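## Task

Remove both orange insoles from the hanger and set them down flat on the table next to each other, near but not overlapping. The remaining insole must stay clipped, and the hanger must stay on its rail.

## Robot and tools

Robot: two arms, left_arm and right_arm, each with a two-finger parallel gripper. A camera stand sits behind them. Calibrated URDF root positions in the scene frame: left_arm at (-0.006, +0.260, +0.036) m, right_arm at (+0.052, -0.274, +0.043) m, both nearly unrotated.

Scene frame: origin at table-top height, halfway between the nominal arm bases. +x points out over the table, +y toward left_arm, +z up. Arm names do not match image left and right. Reported hand positions, velocities and targets use this frame. Offsets are along the axes of each arm's own Hand target. The gripper's fingers point along its +z and separate along its y. end_effector_position is the point between the pads, about 1 cm behind the tips. Reported poses can be off by a few cm.

One row = 14 numbers, each in [-1, 1]: left_arm dx, dy, dz, rx, ry, rz, opening, then the same seven for right_arm. Always give all 14, even if one arm stays still. The six pose numbers are an offset from that arm's Hand target as it stood when the action or move began, not a pose. 1.0 = 0.6 m for dx/dy/dz and 180 degrees for rx/ry/rz, which form one rotation vector. Because offsets count from the current Hand target, repeating an offset moves the arm further. Six zeros re-command the current Hand target. Opening is absolute: +1 fully open (0.094 m), -1 closed. A 0 for opening is a real command, so to keep a gripper as it is, resend its present value.

execute_actions(actions, cameras): actions is a list of actions. Each action is a table of up to 15 rows, one per 1/30 s step. A short table repeats its last row to fill the 15 steps. Every row in one action counts from the start pose of that action. An empty list returns the state, the task and all cameras. cameras: list of names, ["all"], or []. If left out, no images come unless actions is empty. An unknown name makes the call invalid.

move(target, speed, blend, opening_speed, grip_force, blocking, cameras): drives each gripper in a straight line toward target. target is one 14-number row, or a list of up to 15 rows. Every row is an offset from the same starting Hand targets, not from the previous row. speed: m/s, 0.002 to 2.9, default 0.25. It can be one value or one per target, and turns are capped at twice that in rad/s. blend: corner radius in m for lists; 0 means stop at each point. opening_speed: rate of finger change per second on the -1..+1 scale, at least 0.2; use it for soft items. grip_force: newtons per pad, 10 to 50, one value or one per arm. It persists, and lower values close slowly. blocking=false returns after about 0.5 s while the move continues. Moves do not avoid obstacles or the other arm. They are capped at 10 s, and fast moves overshoot and stray. Don't route a path close past an arm's own base, as that can flip its shoulder.

wait(seconds 0 to 10, cameras): lets time pass while holding commands. stop(cameras): brakes a running move. zoom_image(camera, region [x0,y0,x1,y1] in pixels, at most 504x504): enlarges part of the newest image from cam_high, cam_low, cam_left_wrist or cam_right_wrist. read_manual(section): licence texts only. finished_scene(scene): ends the current scene for good, so call it only once the insoles are placed. After ending scene 1, make no more calls in that reply.

Results: robot state per arm, including end_effector_position (m), end_effector_quat_wxyz, Hand target (your last commanded pose after clipping, which the next offsets count from), joint positions and torques, and Tool commands. grip_measured is the finger gap on the command scale. It reads a bit wide when empty and slightly narrow on a squeezed part. grip_effort_nm is gripper motor effort (negative = closing); it is not pad force. Joint velocities may be summarised as "within noise". Motor temperatures may show a MOTOR HOT line (75 °C). At 90 °C the arm folds and stays idle; avoid long holds or straining toward unreachable poses. The move: line gives the outcome: done, off_target, moving, held or fault. limits=paced means the sent pose was clipped; limits=held means steps were withheld. A gripper resting a few cm short is normal from friction and weight. The next command, even zeros, asks for the pose again; otherwise send the missing distance.

Orientation commands are clipped each step to within 40 degrees of the measured orientation. An arm blocked by something keeps pushing; command a target back past the gripper to relieve it. Pushing harder means further past contact or faster. The finger squeeze rises about 1 N per 0.001 below first touch, then jumps to the force limit. To release, command well above grip_measured.

Avoid: dropping insoles or releasing them while moving, knocking the hanger off its rail or pulling the other insole loose, striking the table or fixed parts hard, the two grippers touching or pinching each other, and anything ending up on the floor. Loose items can be nudged by outside disturbances.

Cameras: cam_high and cam_low are fixed (896x504); cam_left_wrist and cam_right_wrist ride on the grippers. Calibrations (K, distortion, T_world_to_cam) are given and are accurate to about a centimetre near image centre.

Each tool is called after ">>>" by a JSON object that holds its "name" and its "arguments", one argument or row to a line.

## Session

>>> {"name": "execute_actions", "arguments": {
  "actions": []
}}

Scene clock: 0.00 s.
left_arm: end_effector_position=(-0.0007, +0.0254, +0.2650) grip_measured=+1.000 grip_effort_nm=n/a end_effector_quat_wxyz=(+0.376, +0.835, +0.200, -0.350) | right_arm: end_effector_position=(+0.5655, -0.2517, +0.1504) grip_measured=+1.000 grip_effort_nm=n/a end_effector_quat_wxyz=(+0.654, -0.167, +0.718, +0.169)
Joint positions: left_arm=[-0.868 0.843 0.834 -0.997 0.977 1.505 0.094] | right_arm=[-0.154 2.11 0.856 1.143 -0.651 -0.044 0.094]
Joint velocities: within noise
Joint torques (N m): no reading
Motor temperatures (°C): left_arm=[24 29 37 30 22 22 25] | right_arm=[25 30 39 38 25 22 29]
Heat: left arm: 37 °C; right arm: 39 °C.
Hand target: left_arm -0.0035, +0.0263, +0.2691; +0.377, +0.832, +0.198, -0.357 | right_arm +0.5670, -0.2518, +0.1574; +0.659, -0.170, +0.713, +0.167
Tool commands: left_gripper/opening=+1.0 right_gripper/opening=+1.0
camera_calibration:
cam_left_wrist: T_world_to_cam=[[-0.60666, 0.60699, -0.513348, 0.129042], [0.776997, 0.589252, -0.221492, 0.0709184], [0.168048, -0.53324, -0.829105, 0.345028], [0, 0, 0, 1]] pos_world=[-0.0347997, 0.0638666, 0.368016]
cam_right_wrist: T_world_to_cam=[[0.482112, -0.876101, -0.00390101, -0.486261], [-0.655587, -0.357804, -0.664967, 0.403471], [0.581183, 0.323146, -0.746862, -0.0190017], [0, 0, 0, 1]] pos_world=[0.509986, -0.275509, 0.252207]

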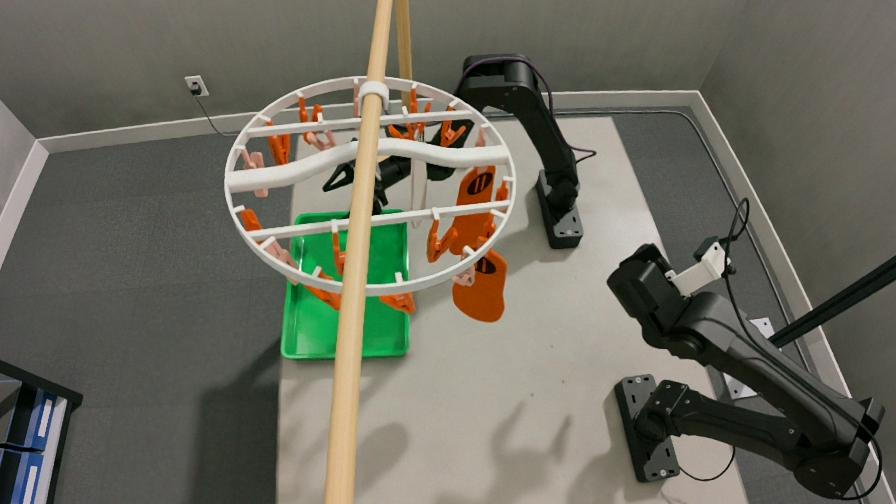

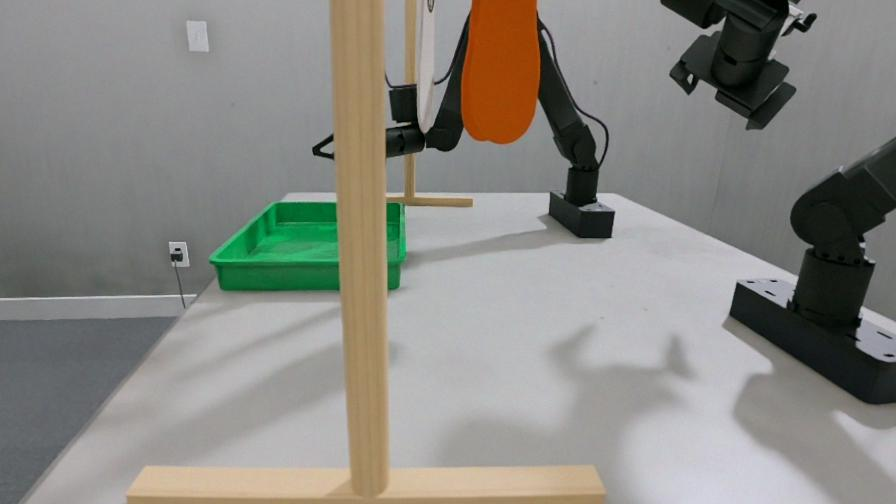

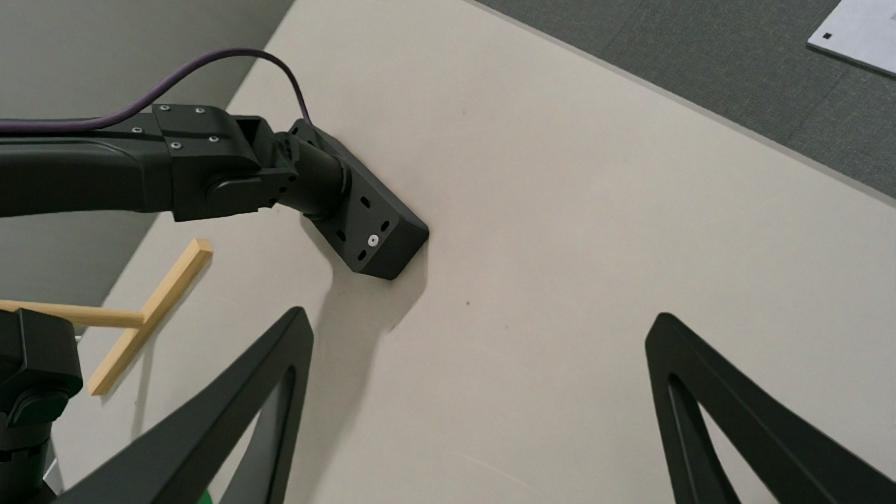

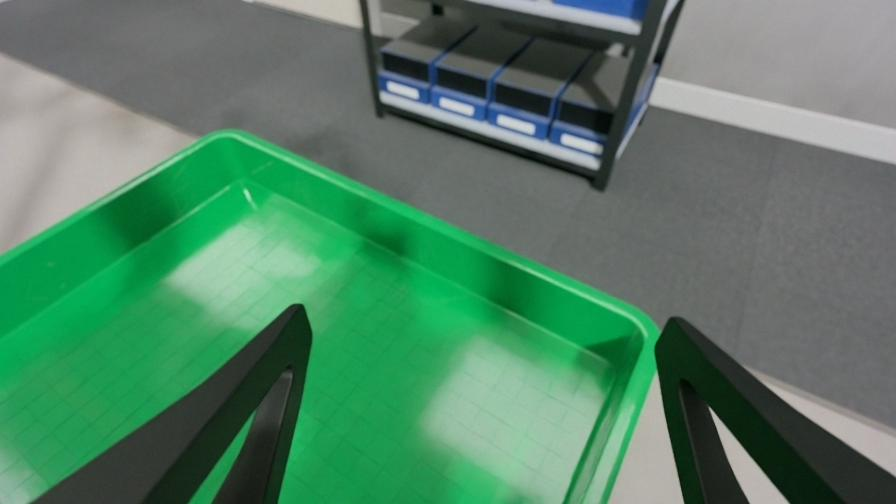

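>>> {"name": "zoom_image", "arguments": {
  "camera": "cam_high",
  "region": [210, 60, 550, 340]
}}

>>> {"name": "zoom_image", "arguments": {
  "camera": "cam_low",
  "region": [280, 0, 680, 220]
}}

Scaled by 1.482 from the camera's 896x504 image, which has a finer 1280x720 frame.

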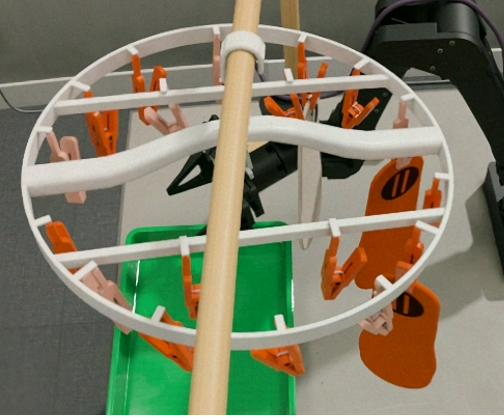

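Scaled by 1.260 from the camera's 896x504 image, which has a finer 1280x720 frame.

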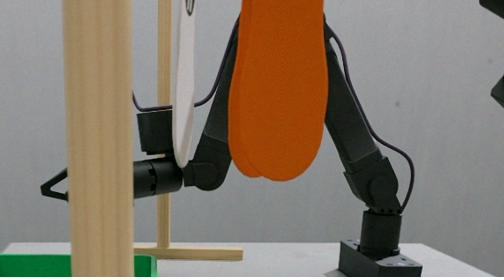

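>>> {"name": "move", "arguments": {
  "target": [0.16,0.117,-0.103,-0.611,0.173,-0.417,1,0,0,0,0,0,0,1],
  "speed": 0.6,
  "cameras": ["all"]
}}

Scene clock: 8.77 s.
left_arm: end_effector_position=(+0.1281, +0.0377, +0.2543) grip_measured=+1.000 grip_effort_nm=-0.01 end_effector_quat_wxyz=(+0.532, +0.006, +0.846, +0.003) | right_arm: end_effector_position=(+0.5655, -0.2517, +0.1504) grip_measured=+1.000 grip_effort_nm=0.00 end_effector_quat_wxyz=(+0.654, -0.167, +0.718, +0.169)
Joint positions: left_arm=[-1.709 1.458 1.151 -1.527 -1.106 -1.853 0.094] | right_arm=[-0.154 2.11 0.856 1.143 -0.651 -0.044 0.094]
Joint torques (N m): left_arm=[0.46 -3.44 7.76 -0.19 -0.47 -0.01] | right_arm=[0.06 -10.93 6.13 1.69 -0.06 0.01]
Heat: left arm: 38 °C; right arm: 40 °C.
Hand target: left_arm +0.1300, +0.0348, +0.2602; +0.537, -0.001, +0.844, +0.000 | right_arm +0.5670, -0.2518, +0.1574; +0.659, -0.170, +0.713, +0.167
Off the commanded pose: left_arm 0.007 m, 1 deg | right_arm 0.007 m, 1 deg.
move: done
camera_calibration:
cam_left_wrist: T_world_to_cam=[[0.0257301, -0.998999, -0.0366049, 0.052477], [-0.932568, -0.0107976, -0.360833, 0.238242], [0.360076, 0.0434208, -0.931912, 0.300949], [0, 0, 0, 1]] pos_world=[0.112463, 0.0419294, 0.368344]
cam_right_wrist: T_world_to_cam=[[0.482112, -0.876101, -0.00390101, -0.486261], [-0.655587, -0.357804, -0.664967, 0.403471], [0.581183, 0.323146, -0.746862, -0.0190017], [0, 0, 0, 1]] pos_world=[0.509986, -0.275509, 0.252207]

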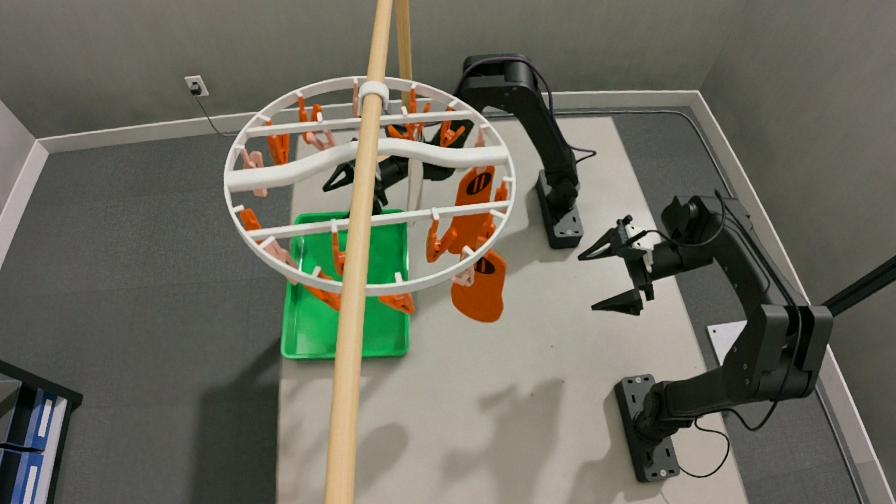

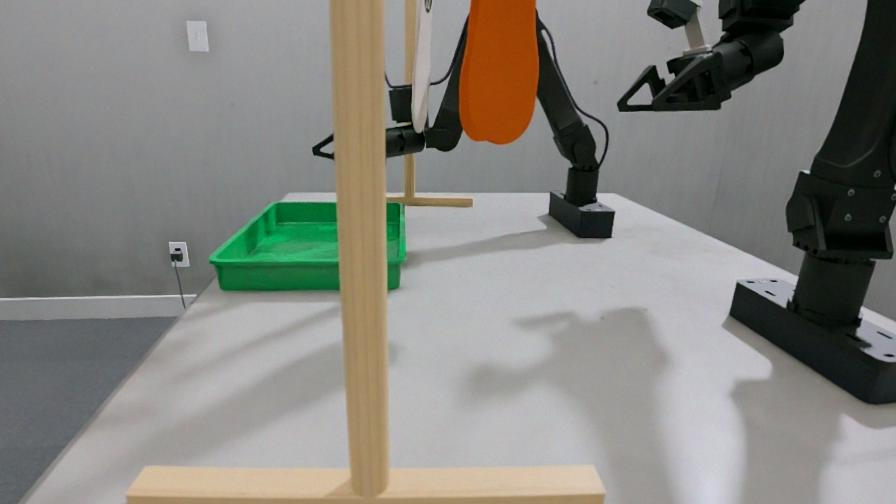

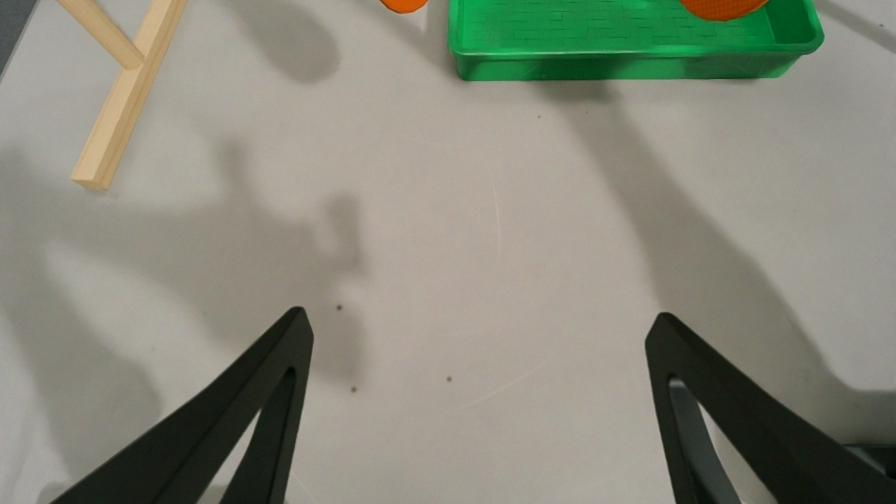

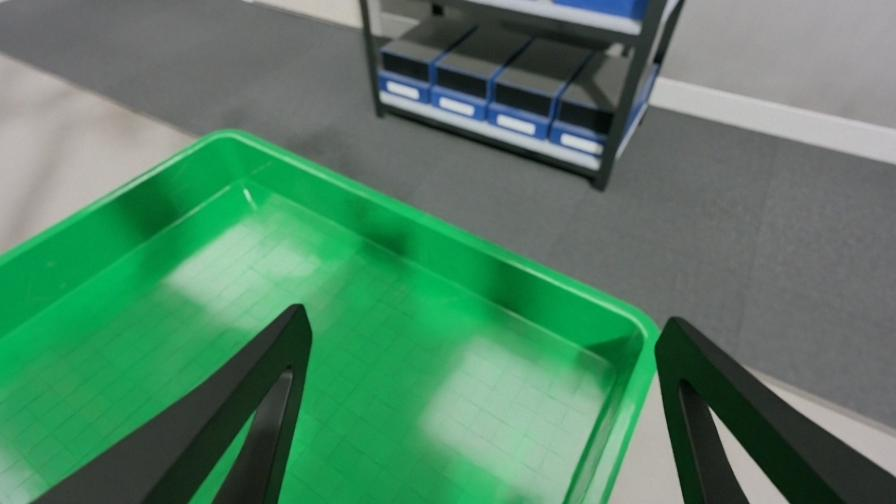

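>>> {"name": "move", "arguments": {
  "target": [-0.035,0.05,0.094,0,-0.194,0,1,0,0,0,0,0,0,1],
  "speed": 0.4,
  "cameras": ["all"]
}}

>>> {"name": "zoom_image", "arguments": {
  "camera": "cam_high",
  "region": [400, 140, 680, 340]
}}

Scene clock: 12.57 s.
left_arm: end_effector_position=(+0.1878, +0.0699, +0.2516) grip_measured=+1.000 grip_effort_nm=-0.01 end_effector_quat_wxyz=(+0.697, -0.023, +0.716, +0.034) | right_arm: end_effector_position=(+0.5655, -0.2517, +0.1504) grip_measured=+1.000 grip_effort_nm=0.00 end_effector_quat_wxyz=(+0.654, -0.167, +0.718, +0.169)
Joint positions: left_arm=[-1.513 1.533 0.877 -1.449 -1.539 -2.089 0.094] | right_arm=[-0.154 2.11 0.856 1.143 -0.651 -0.044 0.094]
Joint torques (N m): left_arm=[0.31 -3.44 6.37 -0.19 -0.53 -0.08] | right_arm=[0.06 -10.93 6.13 1.69 -0.06 0.01]
Heat: left arm: 38 °C; right arm: 40 °C.
Hand target: left_arm +0.1900, +0.0649, +0.2554; +0.765, -0.001, +0.644, +0.001 | right_arm +0.5670, -0.2518, +0.1574; +0.659, -0.170, +0.713, +0.167
Off the commanded pose: left_arm 0.007 m, 12 deg | right_arm 0.007 m, 1 deg.
joint sent to its limit (left arm) — joint 5 (wrist yaw), lower limit; joint 6 (wrist roll), lower limit. The joint targets are off in orientation, not in position.
move: off_target (left_arm)
camera_calibration:
cam_left_wrist: T_world_to_cam=[[0.120139, -0.992408, -0.0263379, 0.0621559], [-0.70073, -0.0659764, -0.71037, 0.341531], [0.703239, 0.103799, -0.703336, 0.149243], [0, 0, 0, 1]] pos_world=[0.1269, 0.0687257, 0.349218]
cam_right_wrist: T_world_to_cam=[[0.482112, -0.876101, -0.00390101, -0.486261], [-0.655587, -0.357804, -0.664967, 0.403471], [0.581183, 0.323146, -0.746862, -0.0190017], [0, 0, 0, 1]] pos_world=[0.509986, -0.275509, 0.252207]

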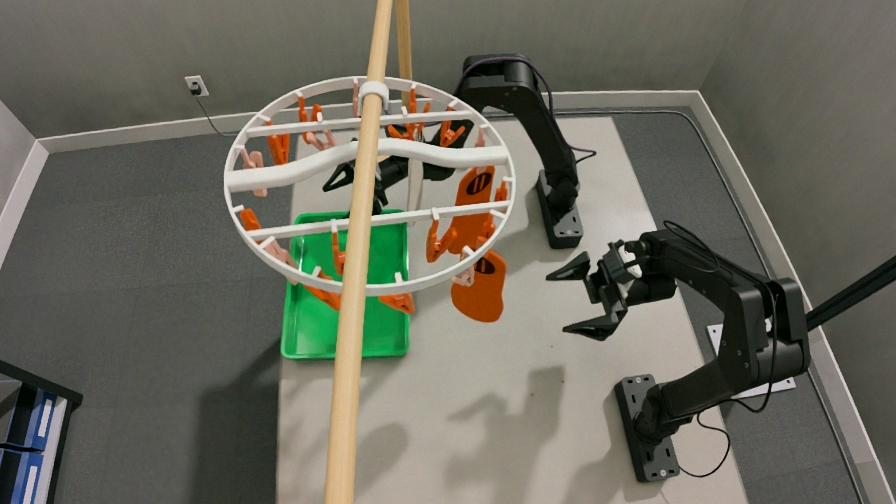

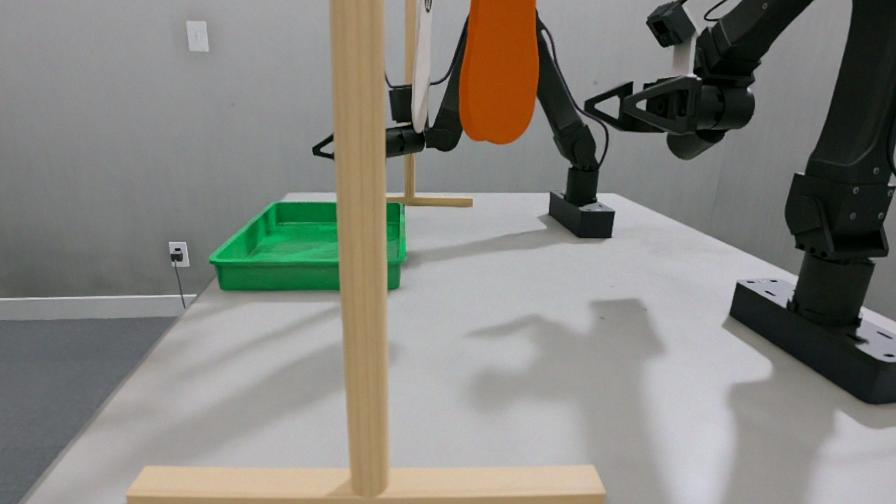

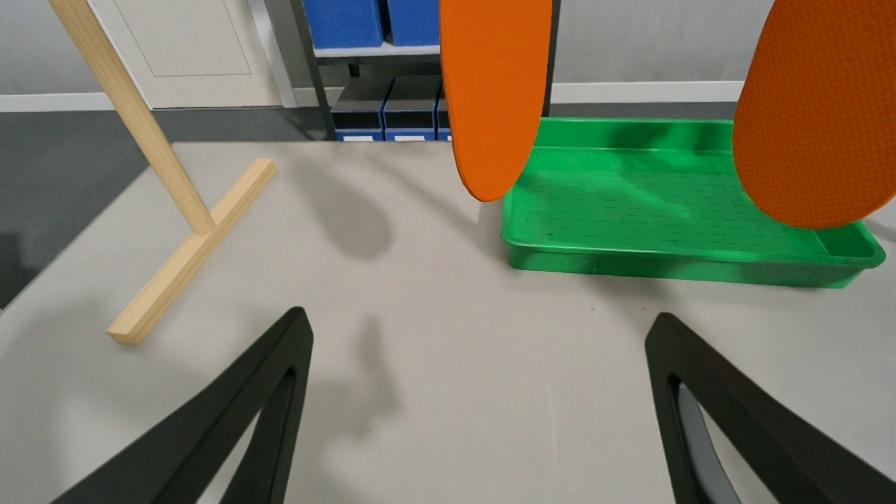

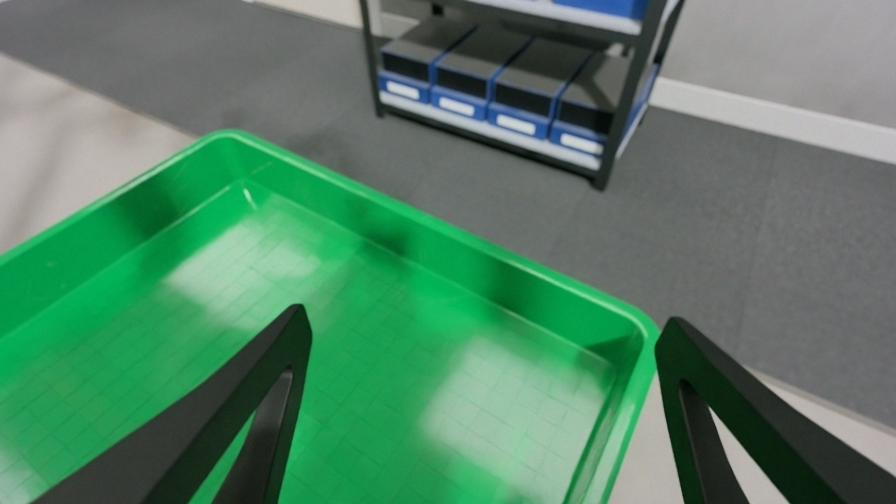

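Scaled by 1.800 from the camera's 896x504 image, which has a finer 1280x720 frame.

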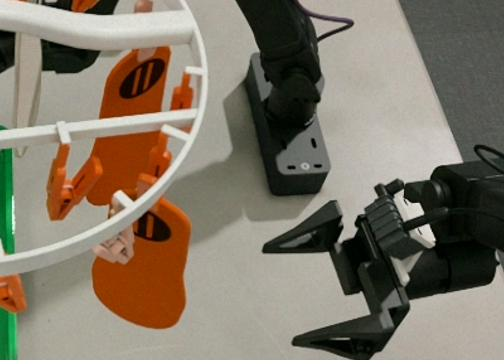

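>>> {"name": "move", "arguments": {
  "target": [
    [0.003,0.067,0.025,0.132,0.026,-0.017,1,0,0,0,0,0,0,1],
    [0.025,0.008,0.157,0.132,0.026,-0.017,1,0,0,0,0,0,0,1]
  ],
  "speed": [0.3,0.12],
  "cameras": ["all"]
}}

>>> {"name": "zoom_image", "arguments": {
  "camera": "cam_high",
  "region": [400, 140, 680, 340]
}}

Scene clock: 21.03 s.
left_arm: end_effector_position=(+0.2855, +0.0677, +0.2630) grip_measured=+1.000 grip_effort_nm=-0.01 end_effector_quat_wxyz=(+0.725, +0.135, +0.657, -0.157) | right_arm: end_effector_position=(+0.5655, -0.2517, +0.1504) grip_measured=+1.000 grip_effort_nm=0.00 end_effector_quat_wxyz=(+0.654, -0.167, +0.718, +0.169)
Joint positions: left_arm=[-0.764 1.123 0.22 1.009 -0.339 0.024 0.094] | right_arm=[-0.154 2.11 0.856 1.143 -0.651 -0.044 0.094]
Joint torques (N m): left_arm=[0.53 -1.7 5.46 2.14 0.11 0.08] | right_arm=[0.06 -10.93 6.15 1.69 -0.06 0.01]
Heat: left arm: 38 °C; right arm: 41 °C.
Hand target: left_arm +0.2853, +0.0698, +0.2567; +0.722, +0.140, +0.660, -0.152 | right_arm +0.5670, -0.2518, +0.1574; +0.659, -0.170, +0.713, +0.167
Off the commanded pose: left_arm 0.007 m, 1 deg | right_arm 0.007 m, 1 deg.
move: done; limits=paced
camera_calibration:
cam_left_wrist: T_world_to_cam=[[-0.367929, -0.929837, 0.00562042, 0.175351], [-0.567931, 0.219932, -0.793148, 0.382407], [0.736262, -0.295015, -0.609003, 0.0815975], [0, 0, 0, 1]] pos_world=[0.221621, 0.103016, 0.352013]
cam_right_wrist: T_world_to_cam=[[0.482112, -0.876101, -0.00390101, -0.486261], [-0.655587, -0.357804, -0.664967, 0.403471], [0.581183, 0.323146, -0.746862, -0.0190017], [0, 0, 0, 1]] pos_world=[0.509986, -0.275509, 0.252207]

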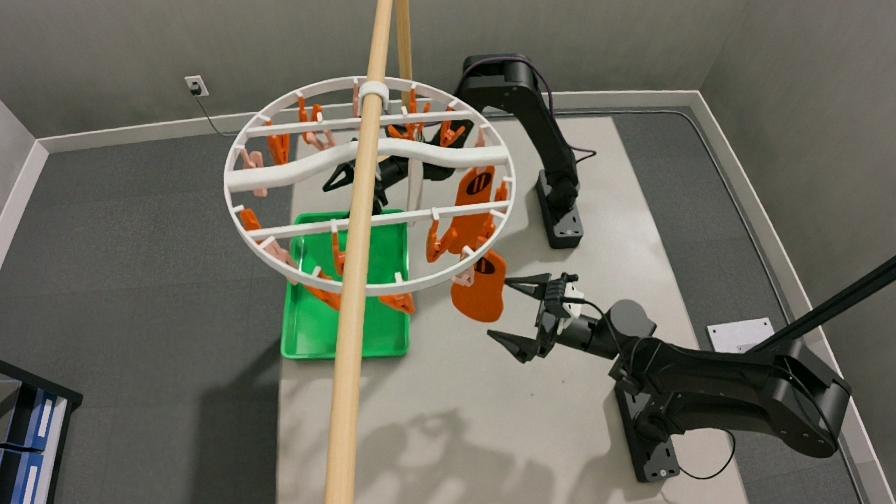

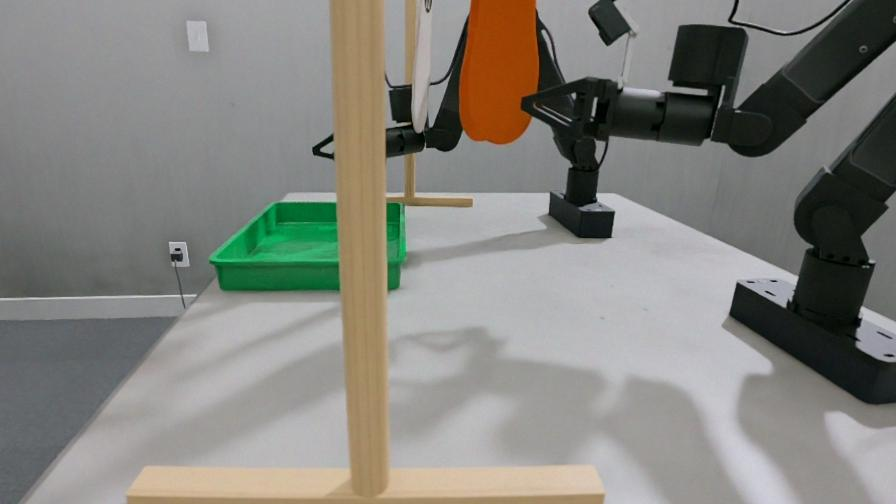

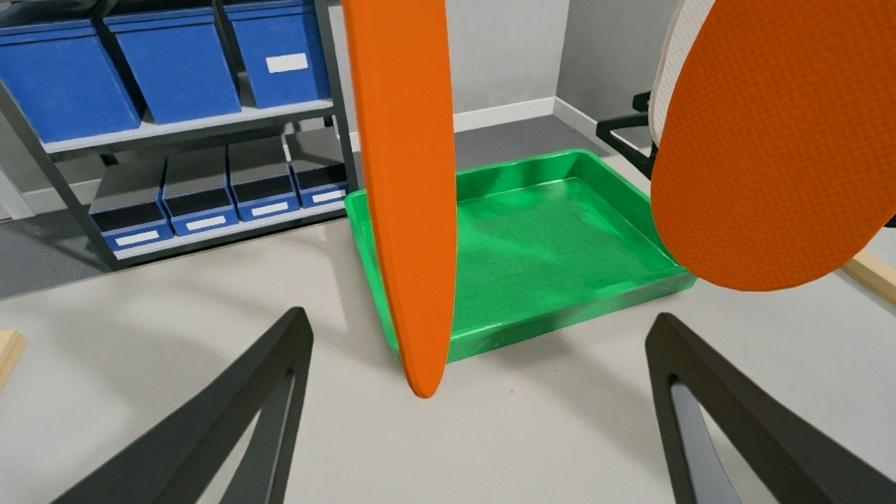

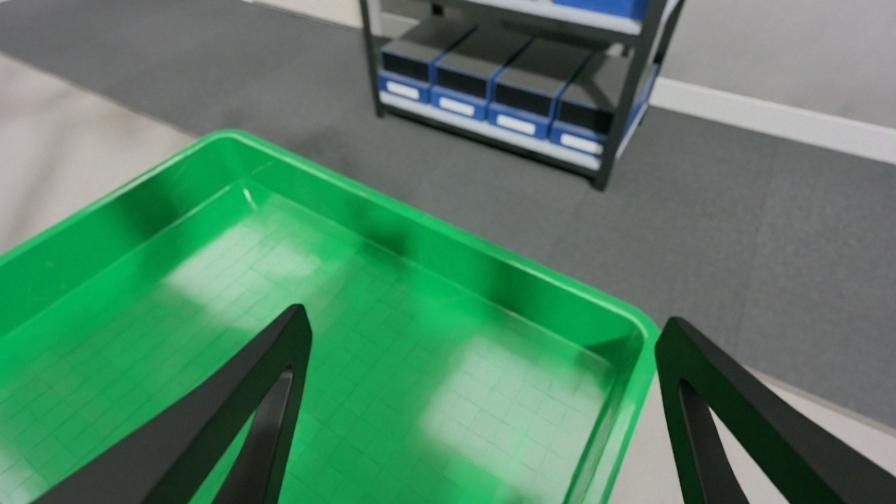

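Scaled by 1.800 from the camera's 896x504 image, which has a finer 1280x720 frame.

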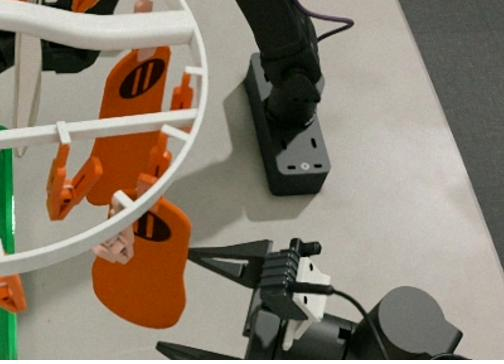

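>>> {"name": "move", "arguments": {
  "target": [0.021,0.031,0.027,0.039,0,-0.003,1,0,0,0,0,0,0,1],
  "speed": 0.1,
  "cameras": ["cam_left_wrist","cam_high"]
}}

>>> {"name": "zoom_image", "arguments": {
  "camera": "cam_high",
  "region": [400, 140, 680, 340]
}}

Scene clock: 24.23 s.
left_arm: end_effector_position=(+0.3089, +0.0787, +0.2495) grip_measured=+1.000 grip_effort_nm=-0.01 end_effector_quat_wxyz=(+0.714, +0.182, +0.648, -0.194) | right_arm: end_effector_position=(+0.5655, -0.2517, +0.1504) grip_measured=+1.000 grip_effort_nm=0.00 end_effector_quat_wxyz=(+0.654, -0.167, +0.718, +0.169)
Joint positions: left_arm=[-0.517 1.25 0.217 1.129 0.028 0.006 0.094] | right_arm=[-0.154 2.11 0.856 1.143 -0.651 -0.044 0.094]
Joint torques (N m): left_arm=[0.47 -2.11 5.42 2.21 0.08 -0.06] | right_arm=[0.08 -10.92 6.15 1.69 -0.06 0.01]
Heat: left arm: 38 °C; right arm: 41 °C.
Hand target: left_arm +0.3086, +0.0798, +0.2456; +0.711, +0.181, +0.651, -0.196 | right_arm +0.5670, -0.2518, +0.1574; +0.659, -0.170, +0.713, +0.167
Off the commanded pose: left_arm 0.004 m, 1 deg | right_arm 0.007 m, 1 deg.
move: done
camera_calibration:
cam_left_wrist: T_world_to_cam=[[-0.476328, -0.879152, -0.0142317, 0.228646], [-0.532553, 0.301343, -0.790936, 0.364751], [0.699641, -0.369166, -0.611734, 0.0772594], [0, 0, 0, 1]] pos_world=[0.249106, 0.119621, 0.339011]
Images, in order (width x height): cam_high 896x504, cam_left_wrist 896x504.

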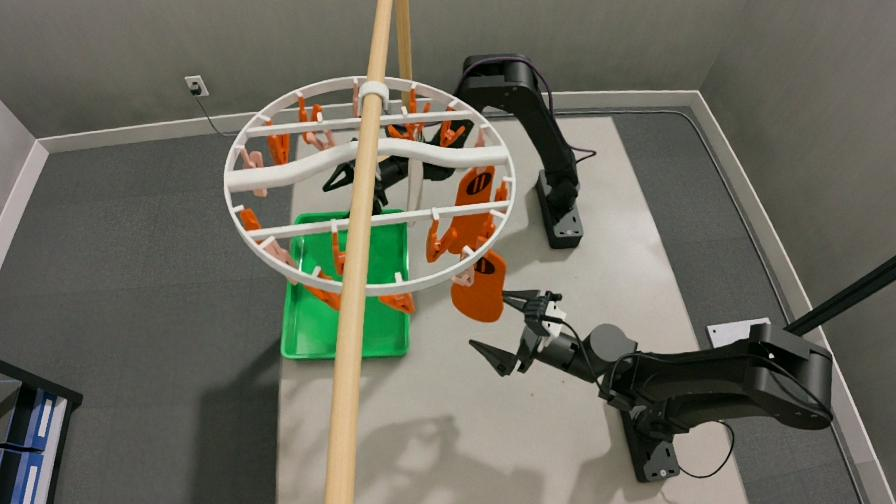

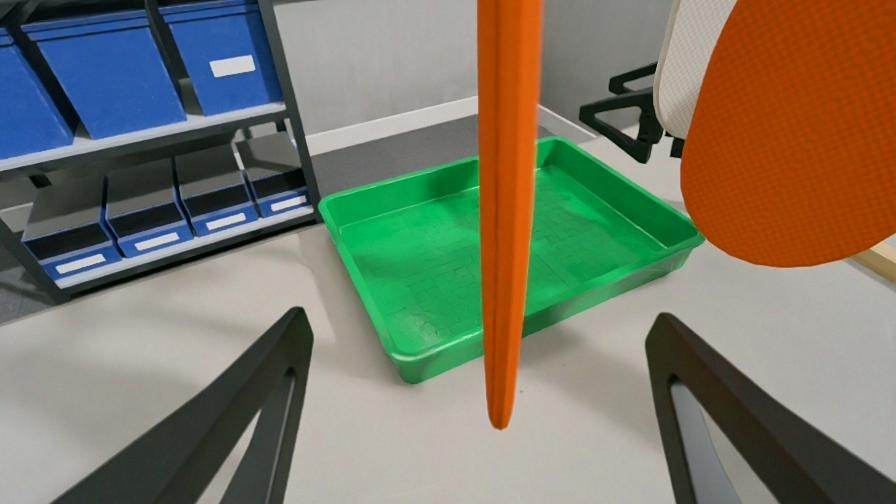

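Scaled by 1.800 from the camera's 896x504 image, which has a finer 1280x720 frame.

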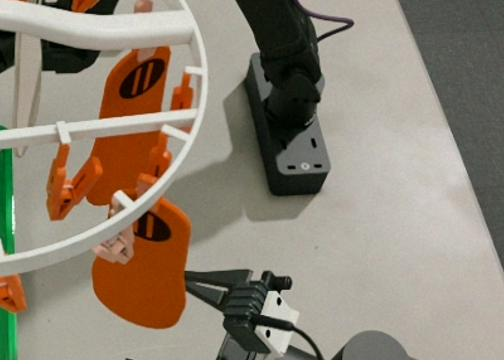

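>>> {"name": "move", "arguments": {
  "target": [
    [0,-0.01,0.023,0,0,0,1,0,0,0,0,0,0,1],
    [0,-0.01,0.023,0,0,0,-1,0,0,0,0,0,0,1]
  ],
  "speed": 0.08,
  "opening_speed": 1,
  "cameras": ["cam_left_wrist","cam_high"]
}}

>>> {"name": "zoom_image", "arguments": {
  "camera": "cam_high",
  "region": [400, 140, 680, 340]
}}

Scene clock: 28.10 s.
left_arm: end_effector_position=(+0.3136, +0.0716, +0.2375) grip_measured=-0.921 grip_effort_nm=-1.02 end_effector_quat_wxyz=(+0.704, +0.184, +0.659, -0.192) | right_arm: end_effector_position=(+0.5655, -0.2517, +0.1504) grip_measured=+1.000 grip_effort_nm=0.00 end_effector_quat_wxyz=(+0.654, -0.167, +0.718, +0.169)
Joint positions: left_arm=[-0.537 1.317 0.229 1.152 0.009 0.006 0.004] | right_arm=[-0.154 2.11 0.856 1.143 -0.651 -0.044 0.094]
Joint torques (N m): left_arm=[-0.62 -2.37 7.83 2.28 -0.03 -0.02] | right_arm=[0.06 -10.93 6.15 1.69 -0.06 0.01]
Heat: left arm: 38 °C; right arm: 41 °C.
Hand target: left_arm +0.3173, +0.0676, +0.2468; +0.711, +0.181, +0.651, -0.196 | right_arm +0.5670, -0.2518, +0.1574; +0.659, -0.170, +0.713, +0.167
Off the commanded pose: left_arm 0.011 m, 1 deg | right_arm 0.007 m, 1 deg.
move: off_target (left_arm); target 2's new opening was sent with left_arm's hand 0.011 m and 1 deg from that target
camera_calibration:
cam_left_wrist: T_world_to_cam=[[-0.477083, -0.878756, -0.0133741, 0.224458], [-0.553955, 0.312491, -0.771676, 0.361127], [0.682294, -0.360745, -0.635876, 0.0746047], [0, 0, 0, 1]] pos_world=[0.256231, 0.111308, 0.329115]
Images, in order (width x height): cam_high 896x504, cam_left_wrist 896x504.

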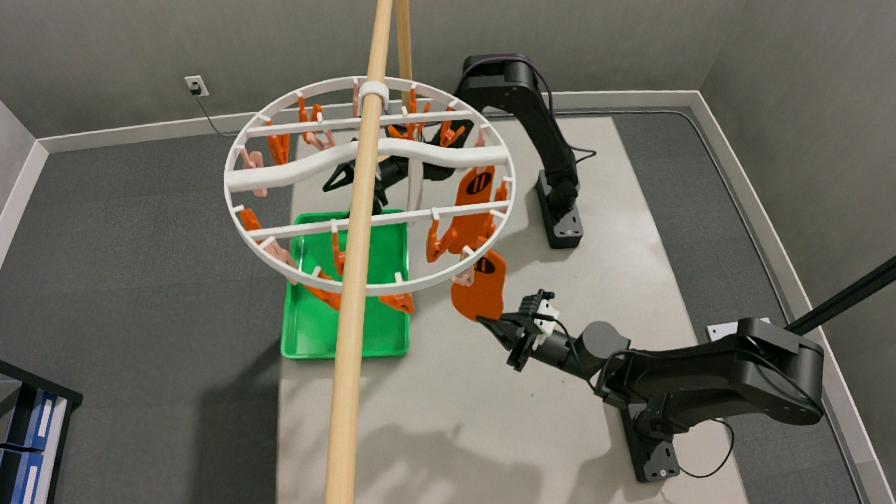

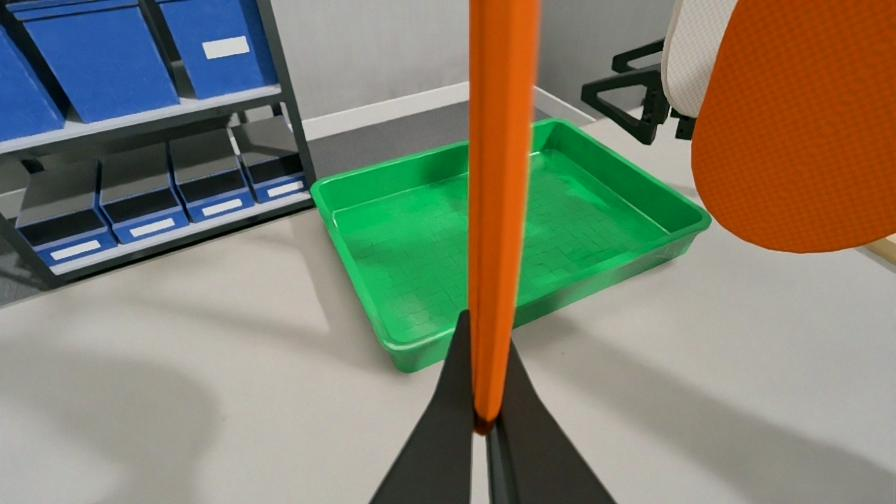

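Scaled by 1.800 from the camera's 896x504 image, which has a finer 1280x720 frame.

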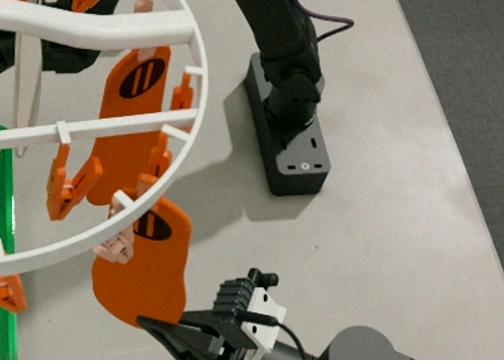

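>>> {"name": "move", "arguments": {
  "target": [0.1,0,-0.009,0,0,0,-1,0,0,0,0,0,0,1],
  "speed": 0.1,
  "cameras": ["all"]
}}

Scene clock: 29.60 s.
left_arm: end_effector_position=(+0.3204, +0.0676, +0.2007) grip_measured=-0.921 grip_effort_nm=-1.03 end_effector_quat_wxyz=(+0.714, +0.181, +0.647, -0.195) | right_arm: end_effector_position=(+0.5655, -0.2517, +0.1504) grip_measured=+1.000 grip_effort_nm=0.00 end_effector_quat_wxyz=(+0.654, -0.167, +0.718, +0.169)
Joint positions: left_arm=[-0.537 1.694 0.192 1.598 0.009 0.006 0.004] | right_arm=[-0.154 2.11 0.856 1.143 -0.651 -0.044 0.094]
Joint torques (N m): left_arm=[-0.58 -3.21 2.47 2.09 0.01 -0.01] | right_arm=[0.06 -10.92 6.13 1.69 -0.06 0.01]
Heat: left arm: 38 °C; right arm: 41 °C.
Hand target: left_arm +0.3173, +0.0677, +0.1865; +0.711, +0.181, +0.651, -0.196 | right_arm +0.5670, -0.2518, +0.1574; +0.659, -0.170, +0.713, +0.167
Off the commanded pose: left_arm 0.015 m, 1 deg | right_arm 0.007 m, 1 deg.
joint read past its limit (left arm) — joint 4 (wrist pitch), upper limit.
joint sent to its limit (left arm) — joint 4 (wrist pitch), upper limit. The joint targets still meet the commanded pose.
move: off_target (left_arm)
camera_calibration:
cam_left_wrist: T_world_to_cam=[[-0.476729, -0.878964, -0.0123174, 0.223376], [-0.532336, 0.299821, -0.79166, 0.335802], [0.699534, -0.37085, -0.610838, 0.035228], [0, 0, 0, 1]] pos_world=[0.260606, 0.108723, 0.290111]
cam_right_wrist: T_world_to_cam=[[0.482112, -0.876101, -0.00390101, -0.486261], [-0.655587, -0.357804, -0.664967, 0.403471], [0.581183, 0.323146, -0.746862, -0.0190017], [0, 0, 0, 1]] pos_world=[0.509986, -0.275509, 0.252207]

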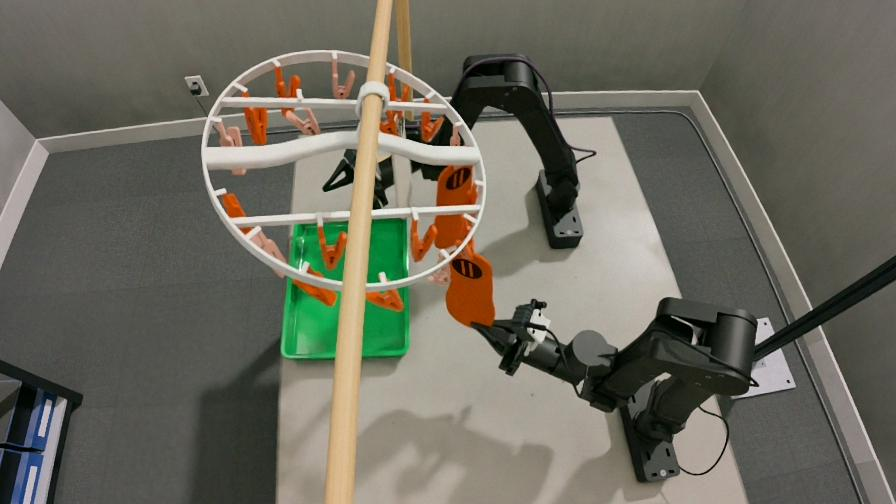

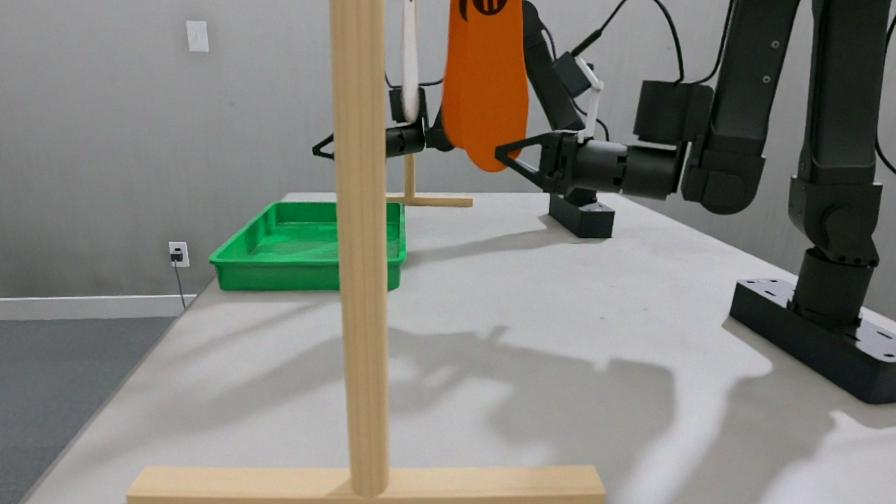

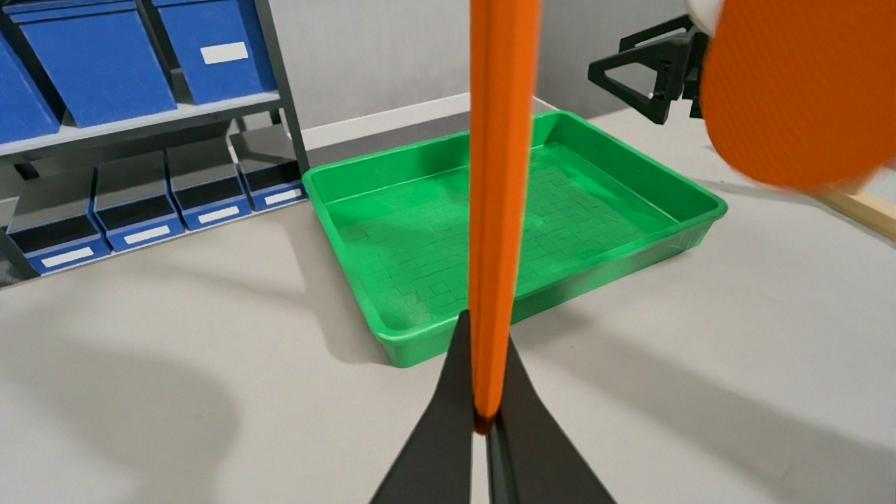

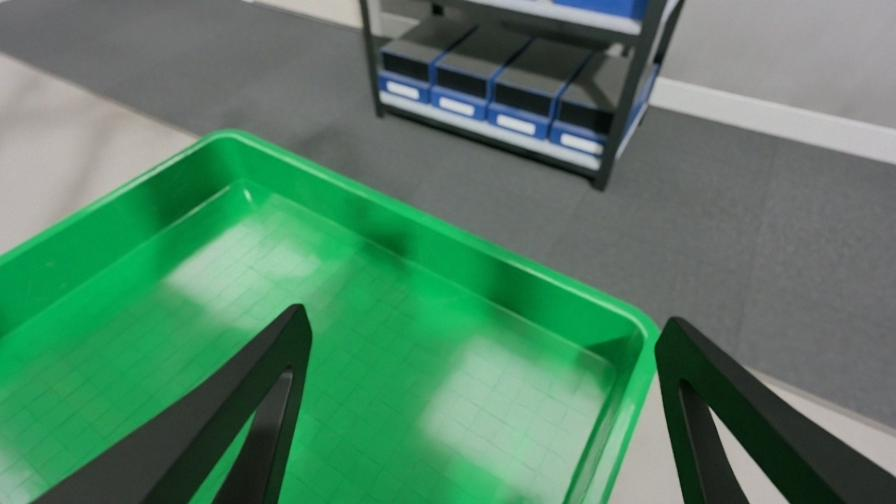

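>>> {"name": "wait", "arguments": {
  "seconds": 1,
  "cameras": ["cam_high","cam_low"]
}}

>>> {"name": "zoom_image", "arguments": {
  "camera": "cam_high",
  "region": [350, 140, 630, 340]
}}

Scene clock: 30.97 s.
left_arm: end_effector_position=(+0.3204, +0.0676, +0.2007) grip_measured=-0.921 grip_effort_nm=-1.03 end_effector_quat_wxyz=(+0.714, +0.181, +0.647, -0.195) | right_arm: end_effector_position=(+0.5655, -0.2517, +0.1504) grip_measured=+1.000 grip_effort_nm=0.00 end_effector_quat_wxyz=(+0.654, -0.167, +0.718, +0.169)
Joint positions: left_arm=[-0.537 1.694 0.192 1.598 0.009 0.006 0.004] | right_arm=[-0.154 2.11 0.856 1.143 -0.651 -0.044 0.094]
Joint torques (N m): left_arm=[-0.58 -3.22 2.5 2.07 -0.02 -0.03] | right_arm=[0.06 -10.92 6.13 1.68 -0.06 0.01]
Heat: left arm: 38 °C; right arm: 41 °C.
Hand target: left_arm +0.3173, +0.0677, +0.1865; +0.711, +0.181, +0.651, -0.196 | right_arm +0.5670, -0.2518, +0.1574; +0.659, -0.170, +0.713, +0.167
Tool commands: left_gripper/opening=-1.0 right_gripper/opening=+1.0
Off the commanded pose: left_arm 0.015 m, 1 deg | right_arm 0.007 m, 1 deg.
joint read past its limit (left arm) — joint 4 (wrist pitch), upper limit.
wait: 1.00 s; at rest from the start
Images, in order (width x height): cam_high 896x504, cam_low 896x504.

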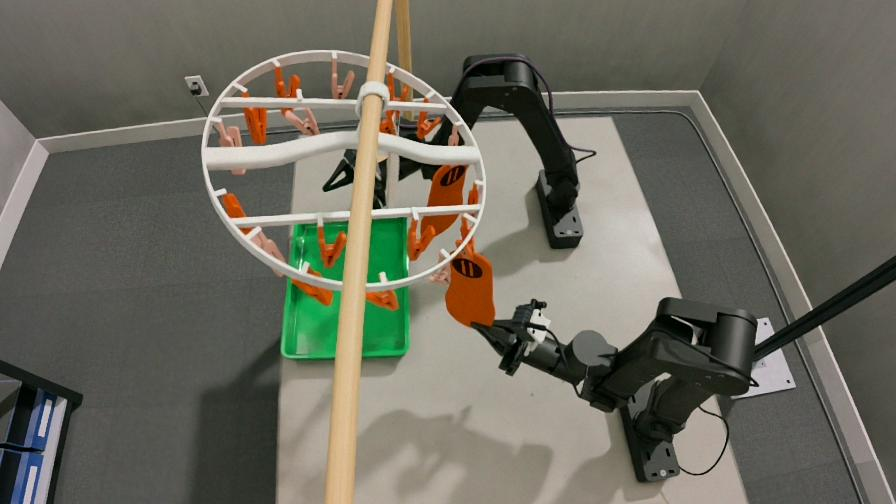

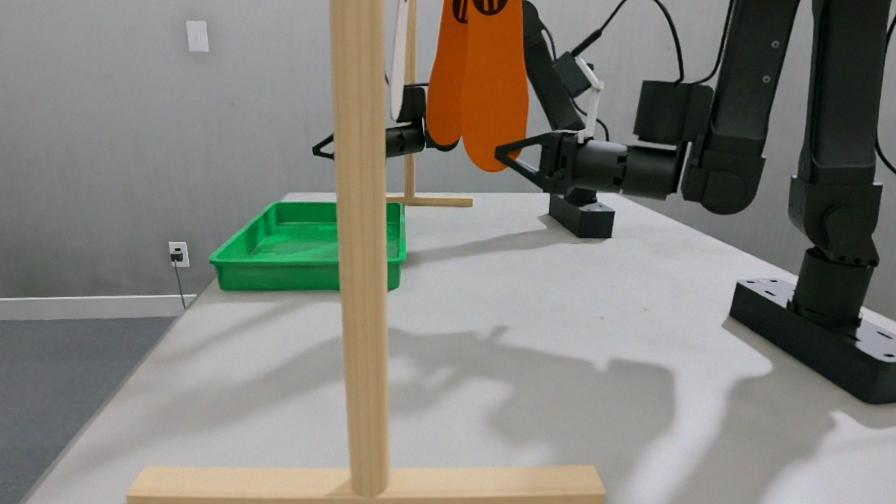

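Scaled by 1.800 from the camera's 896x504 image, which has a finer 1280x720 frame.

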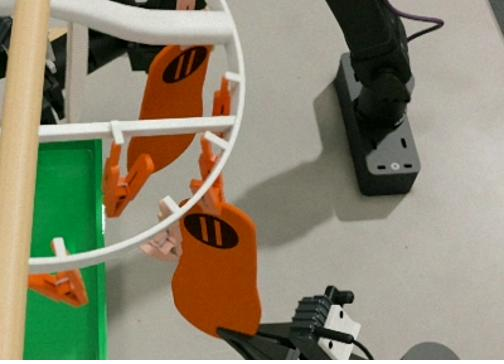

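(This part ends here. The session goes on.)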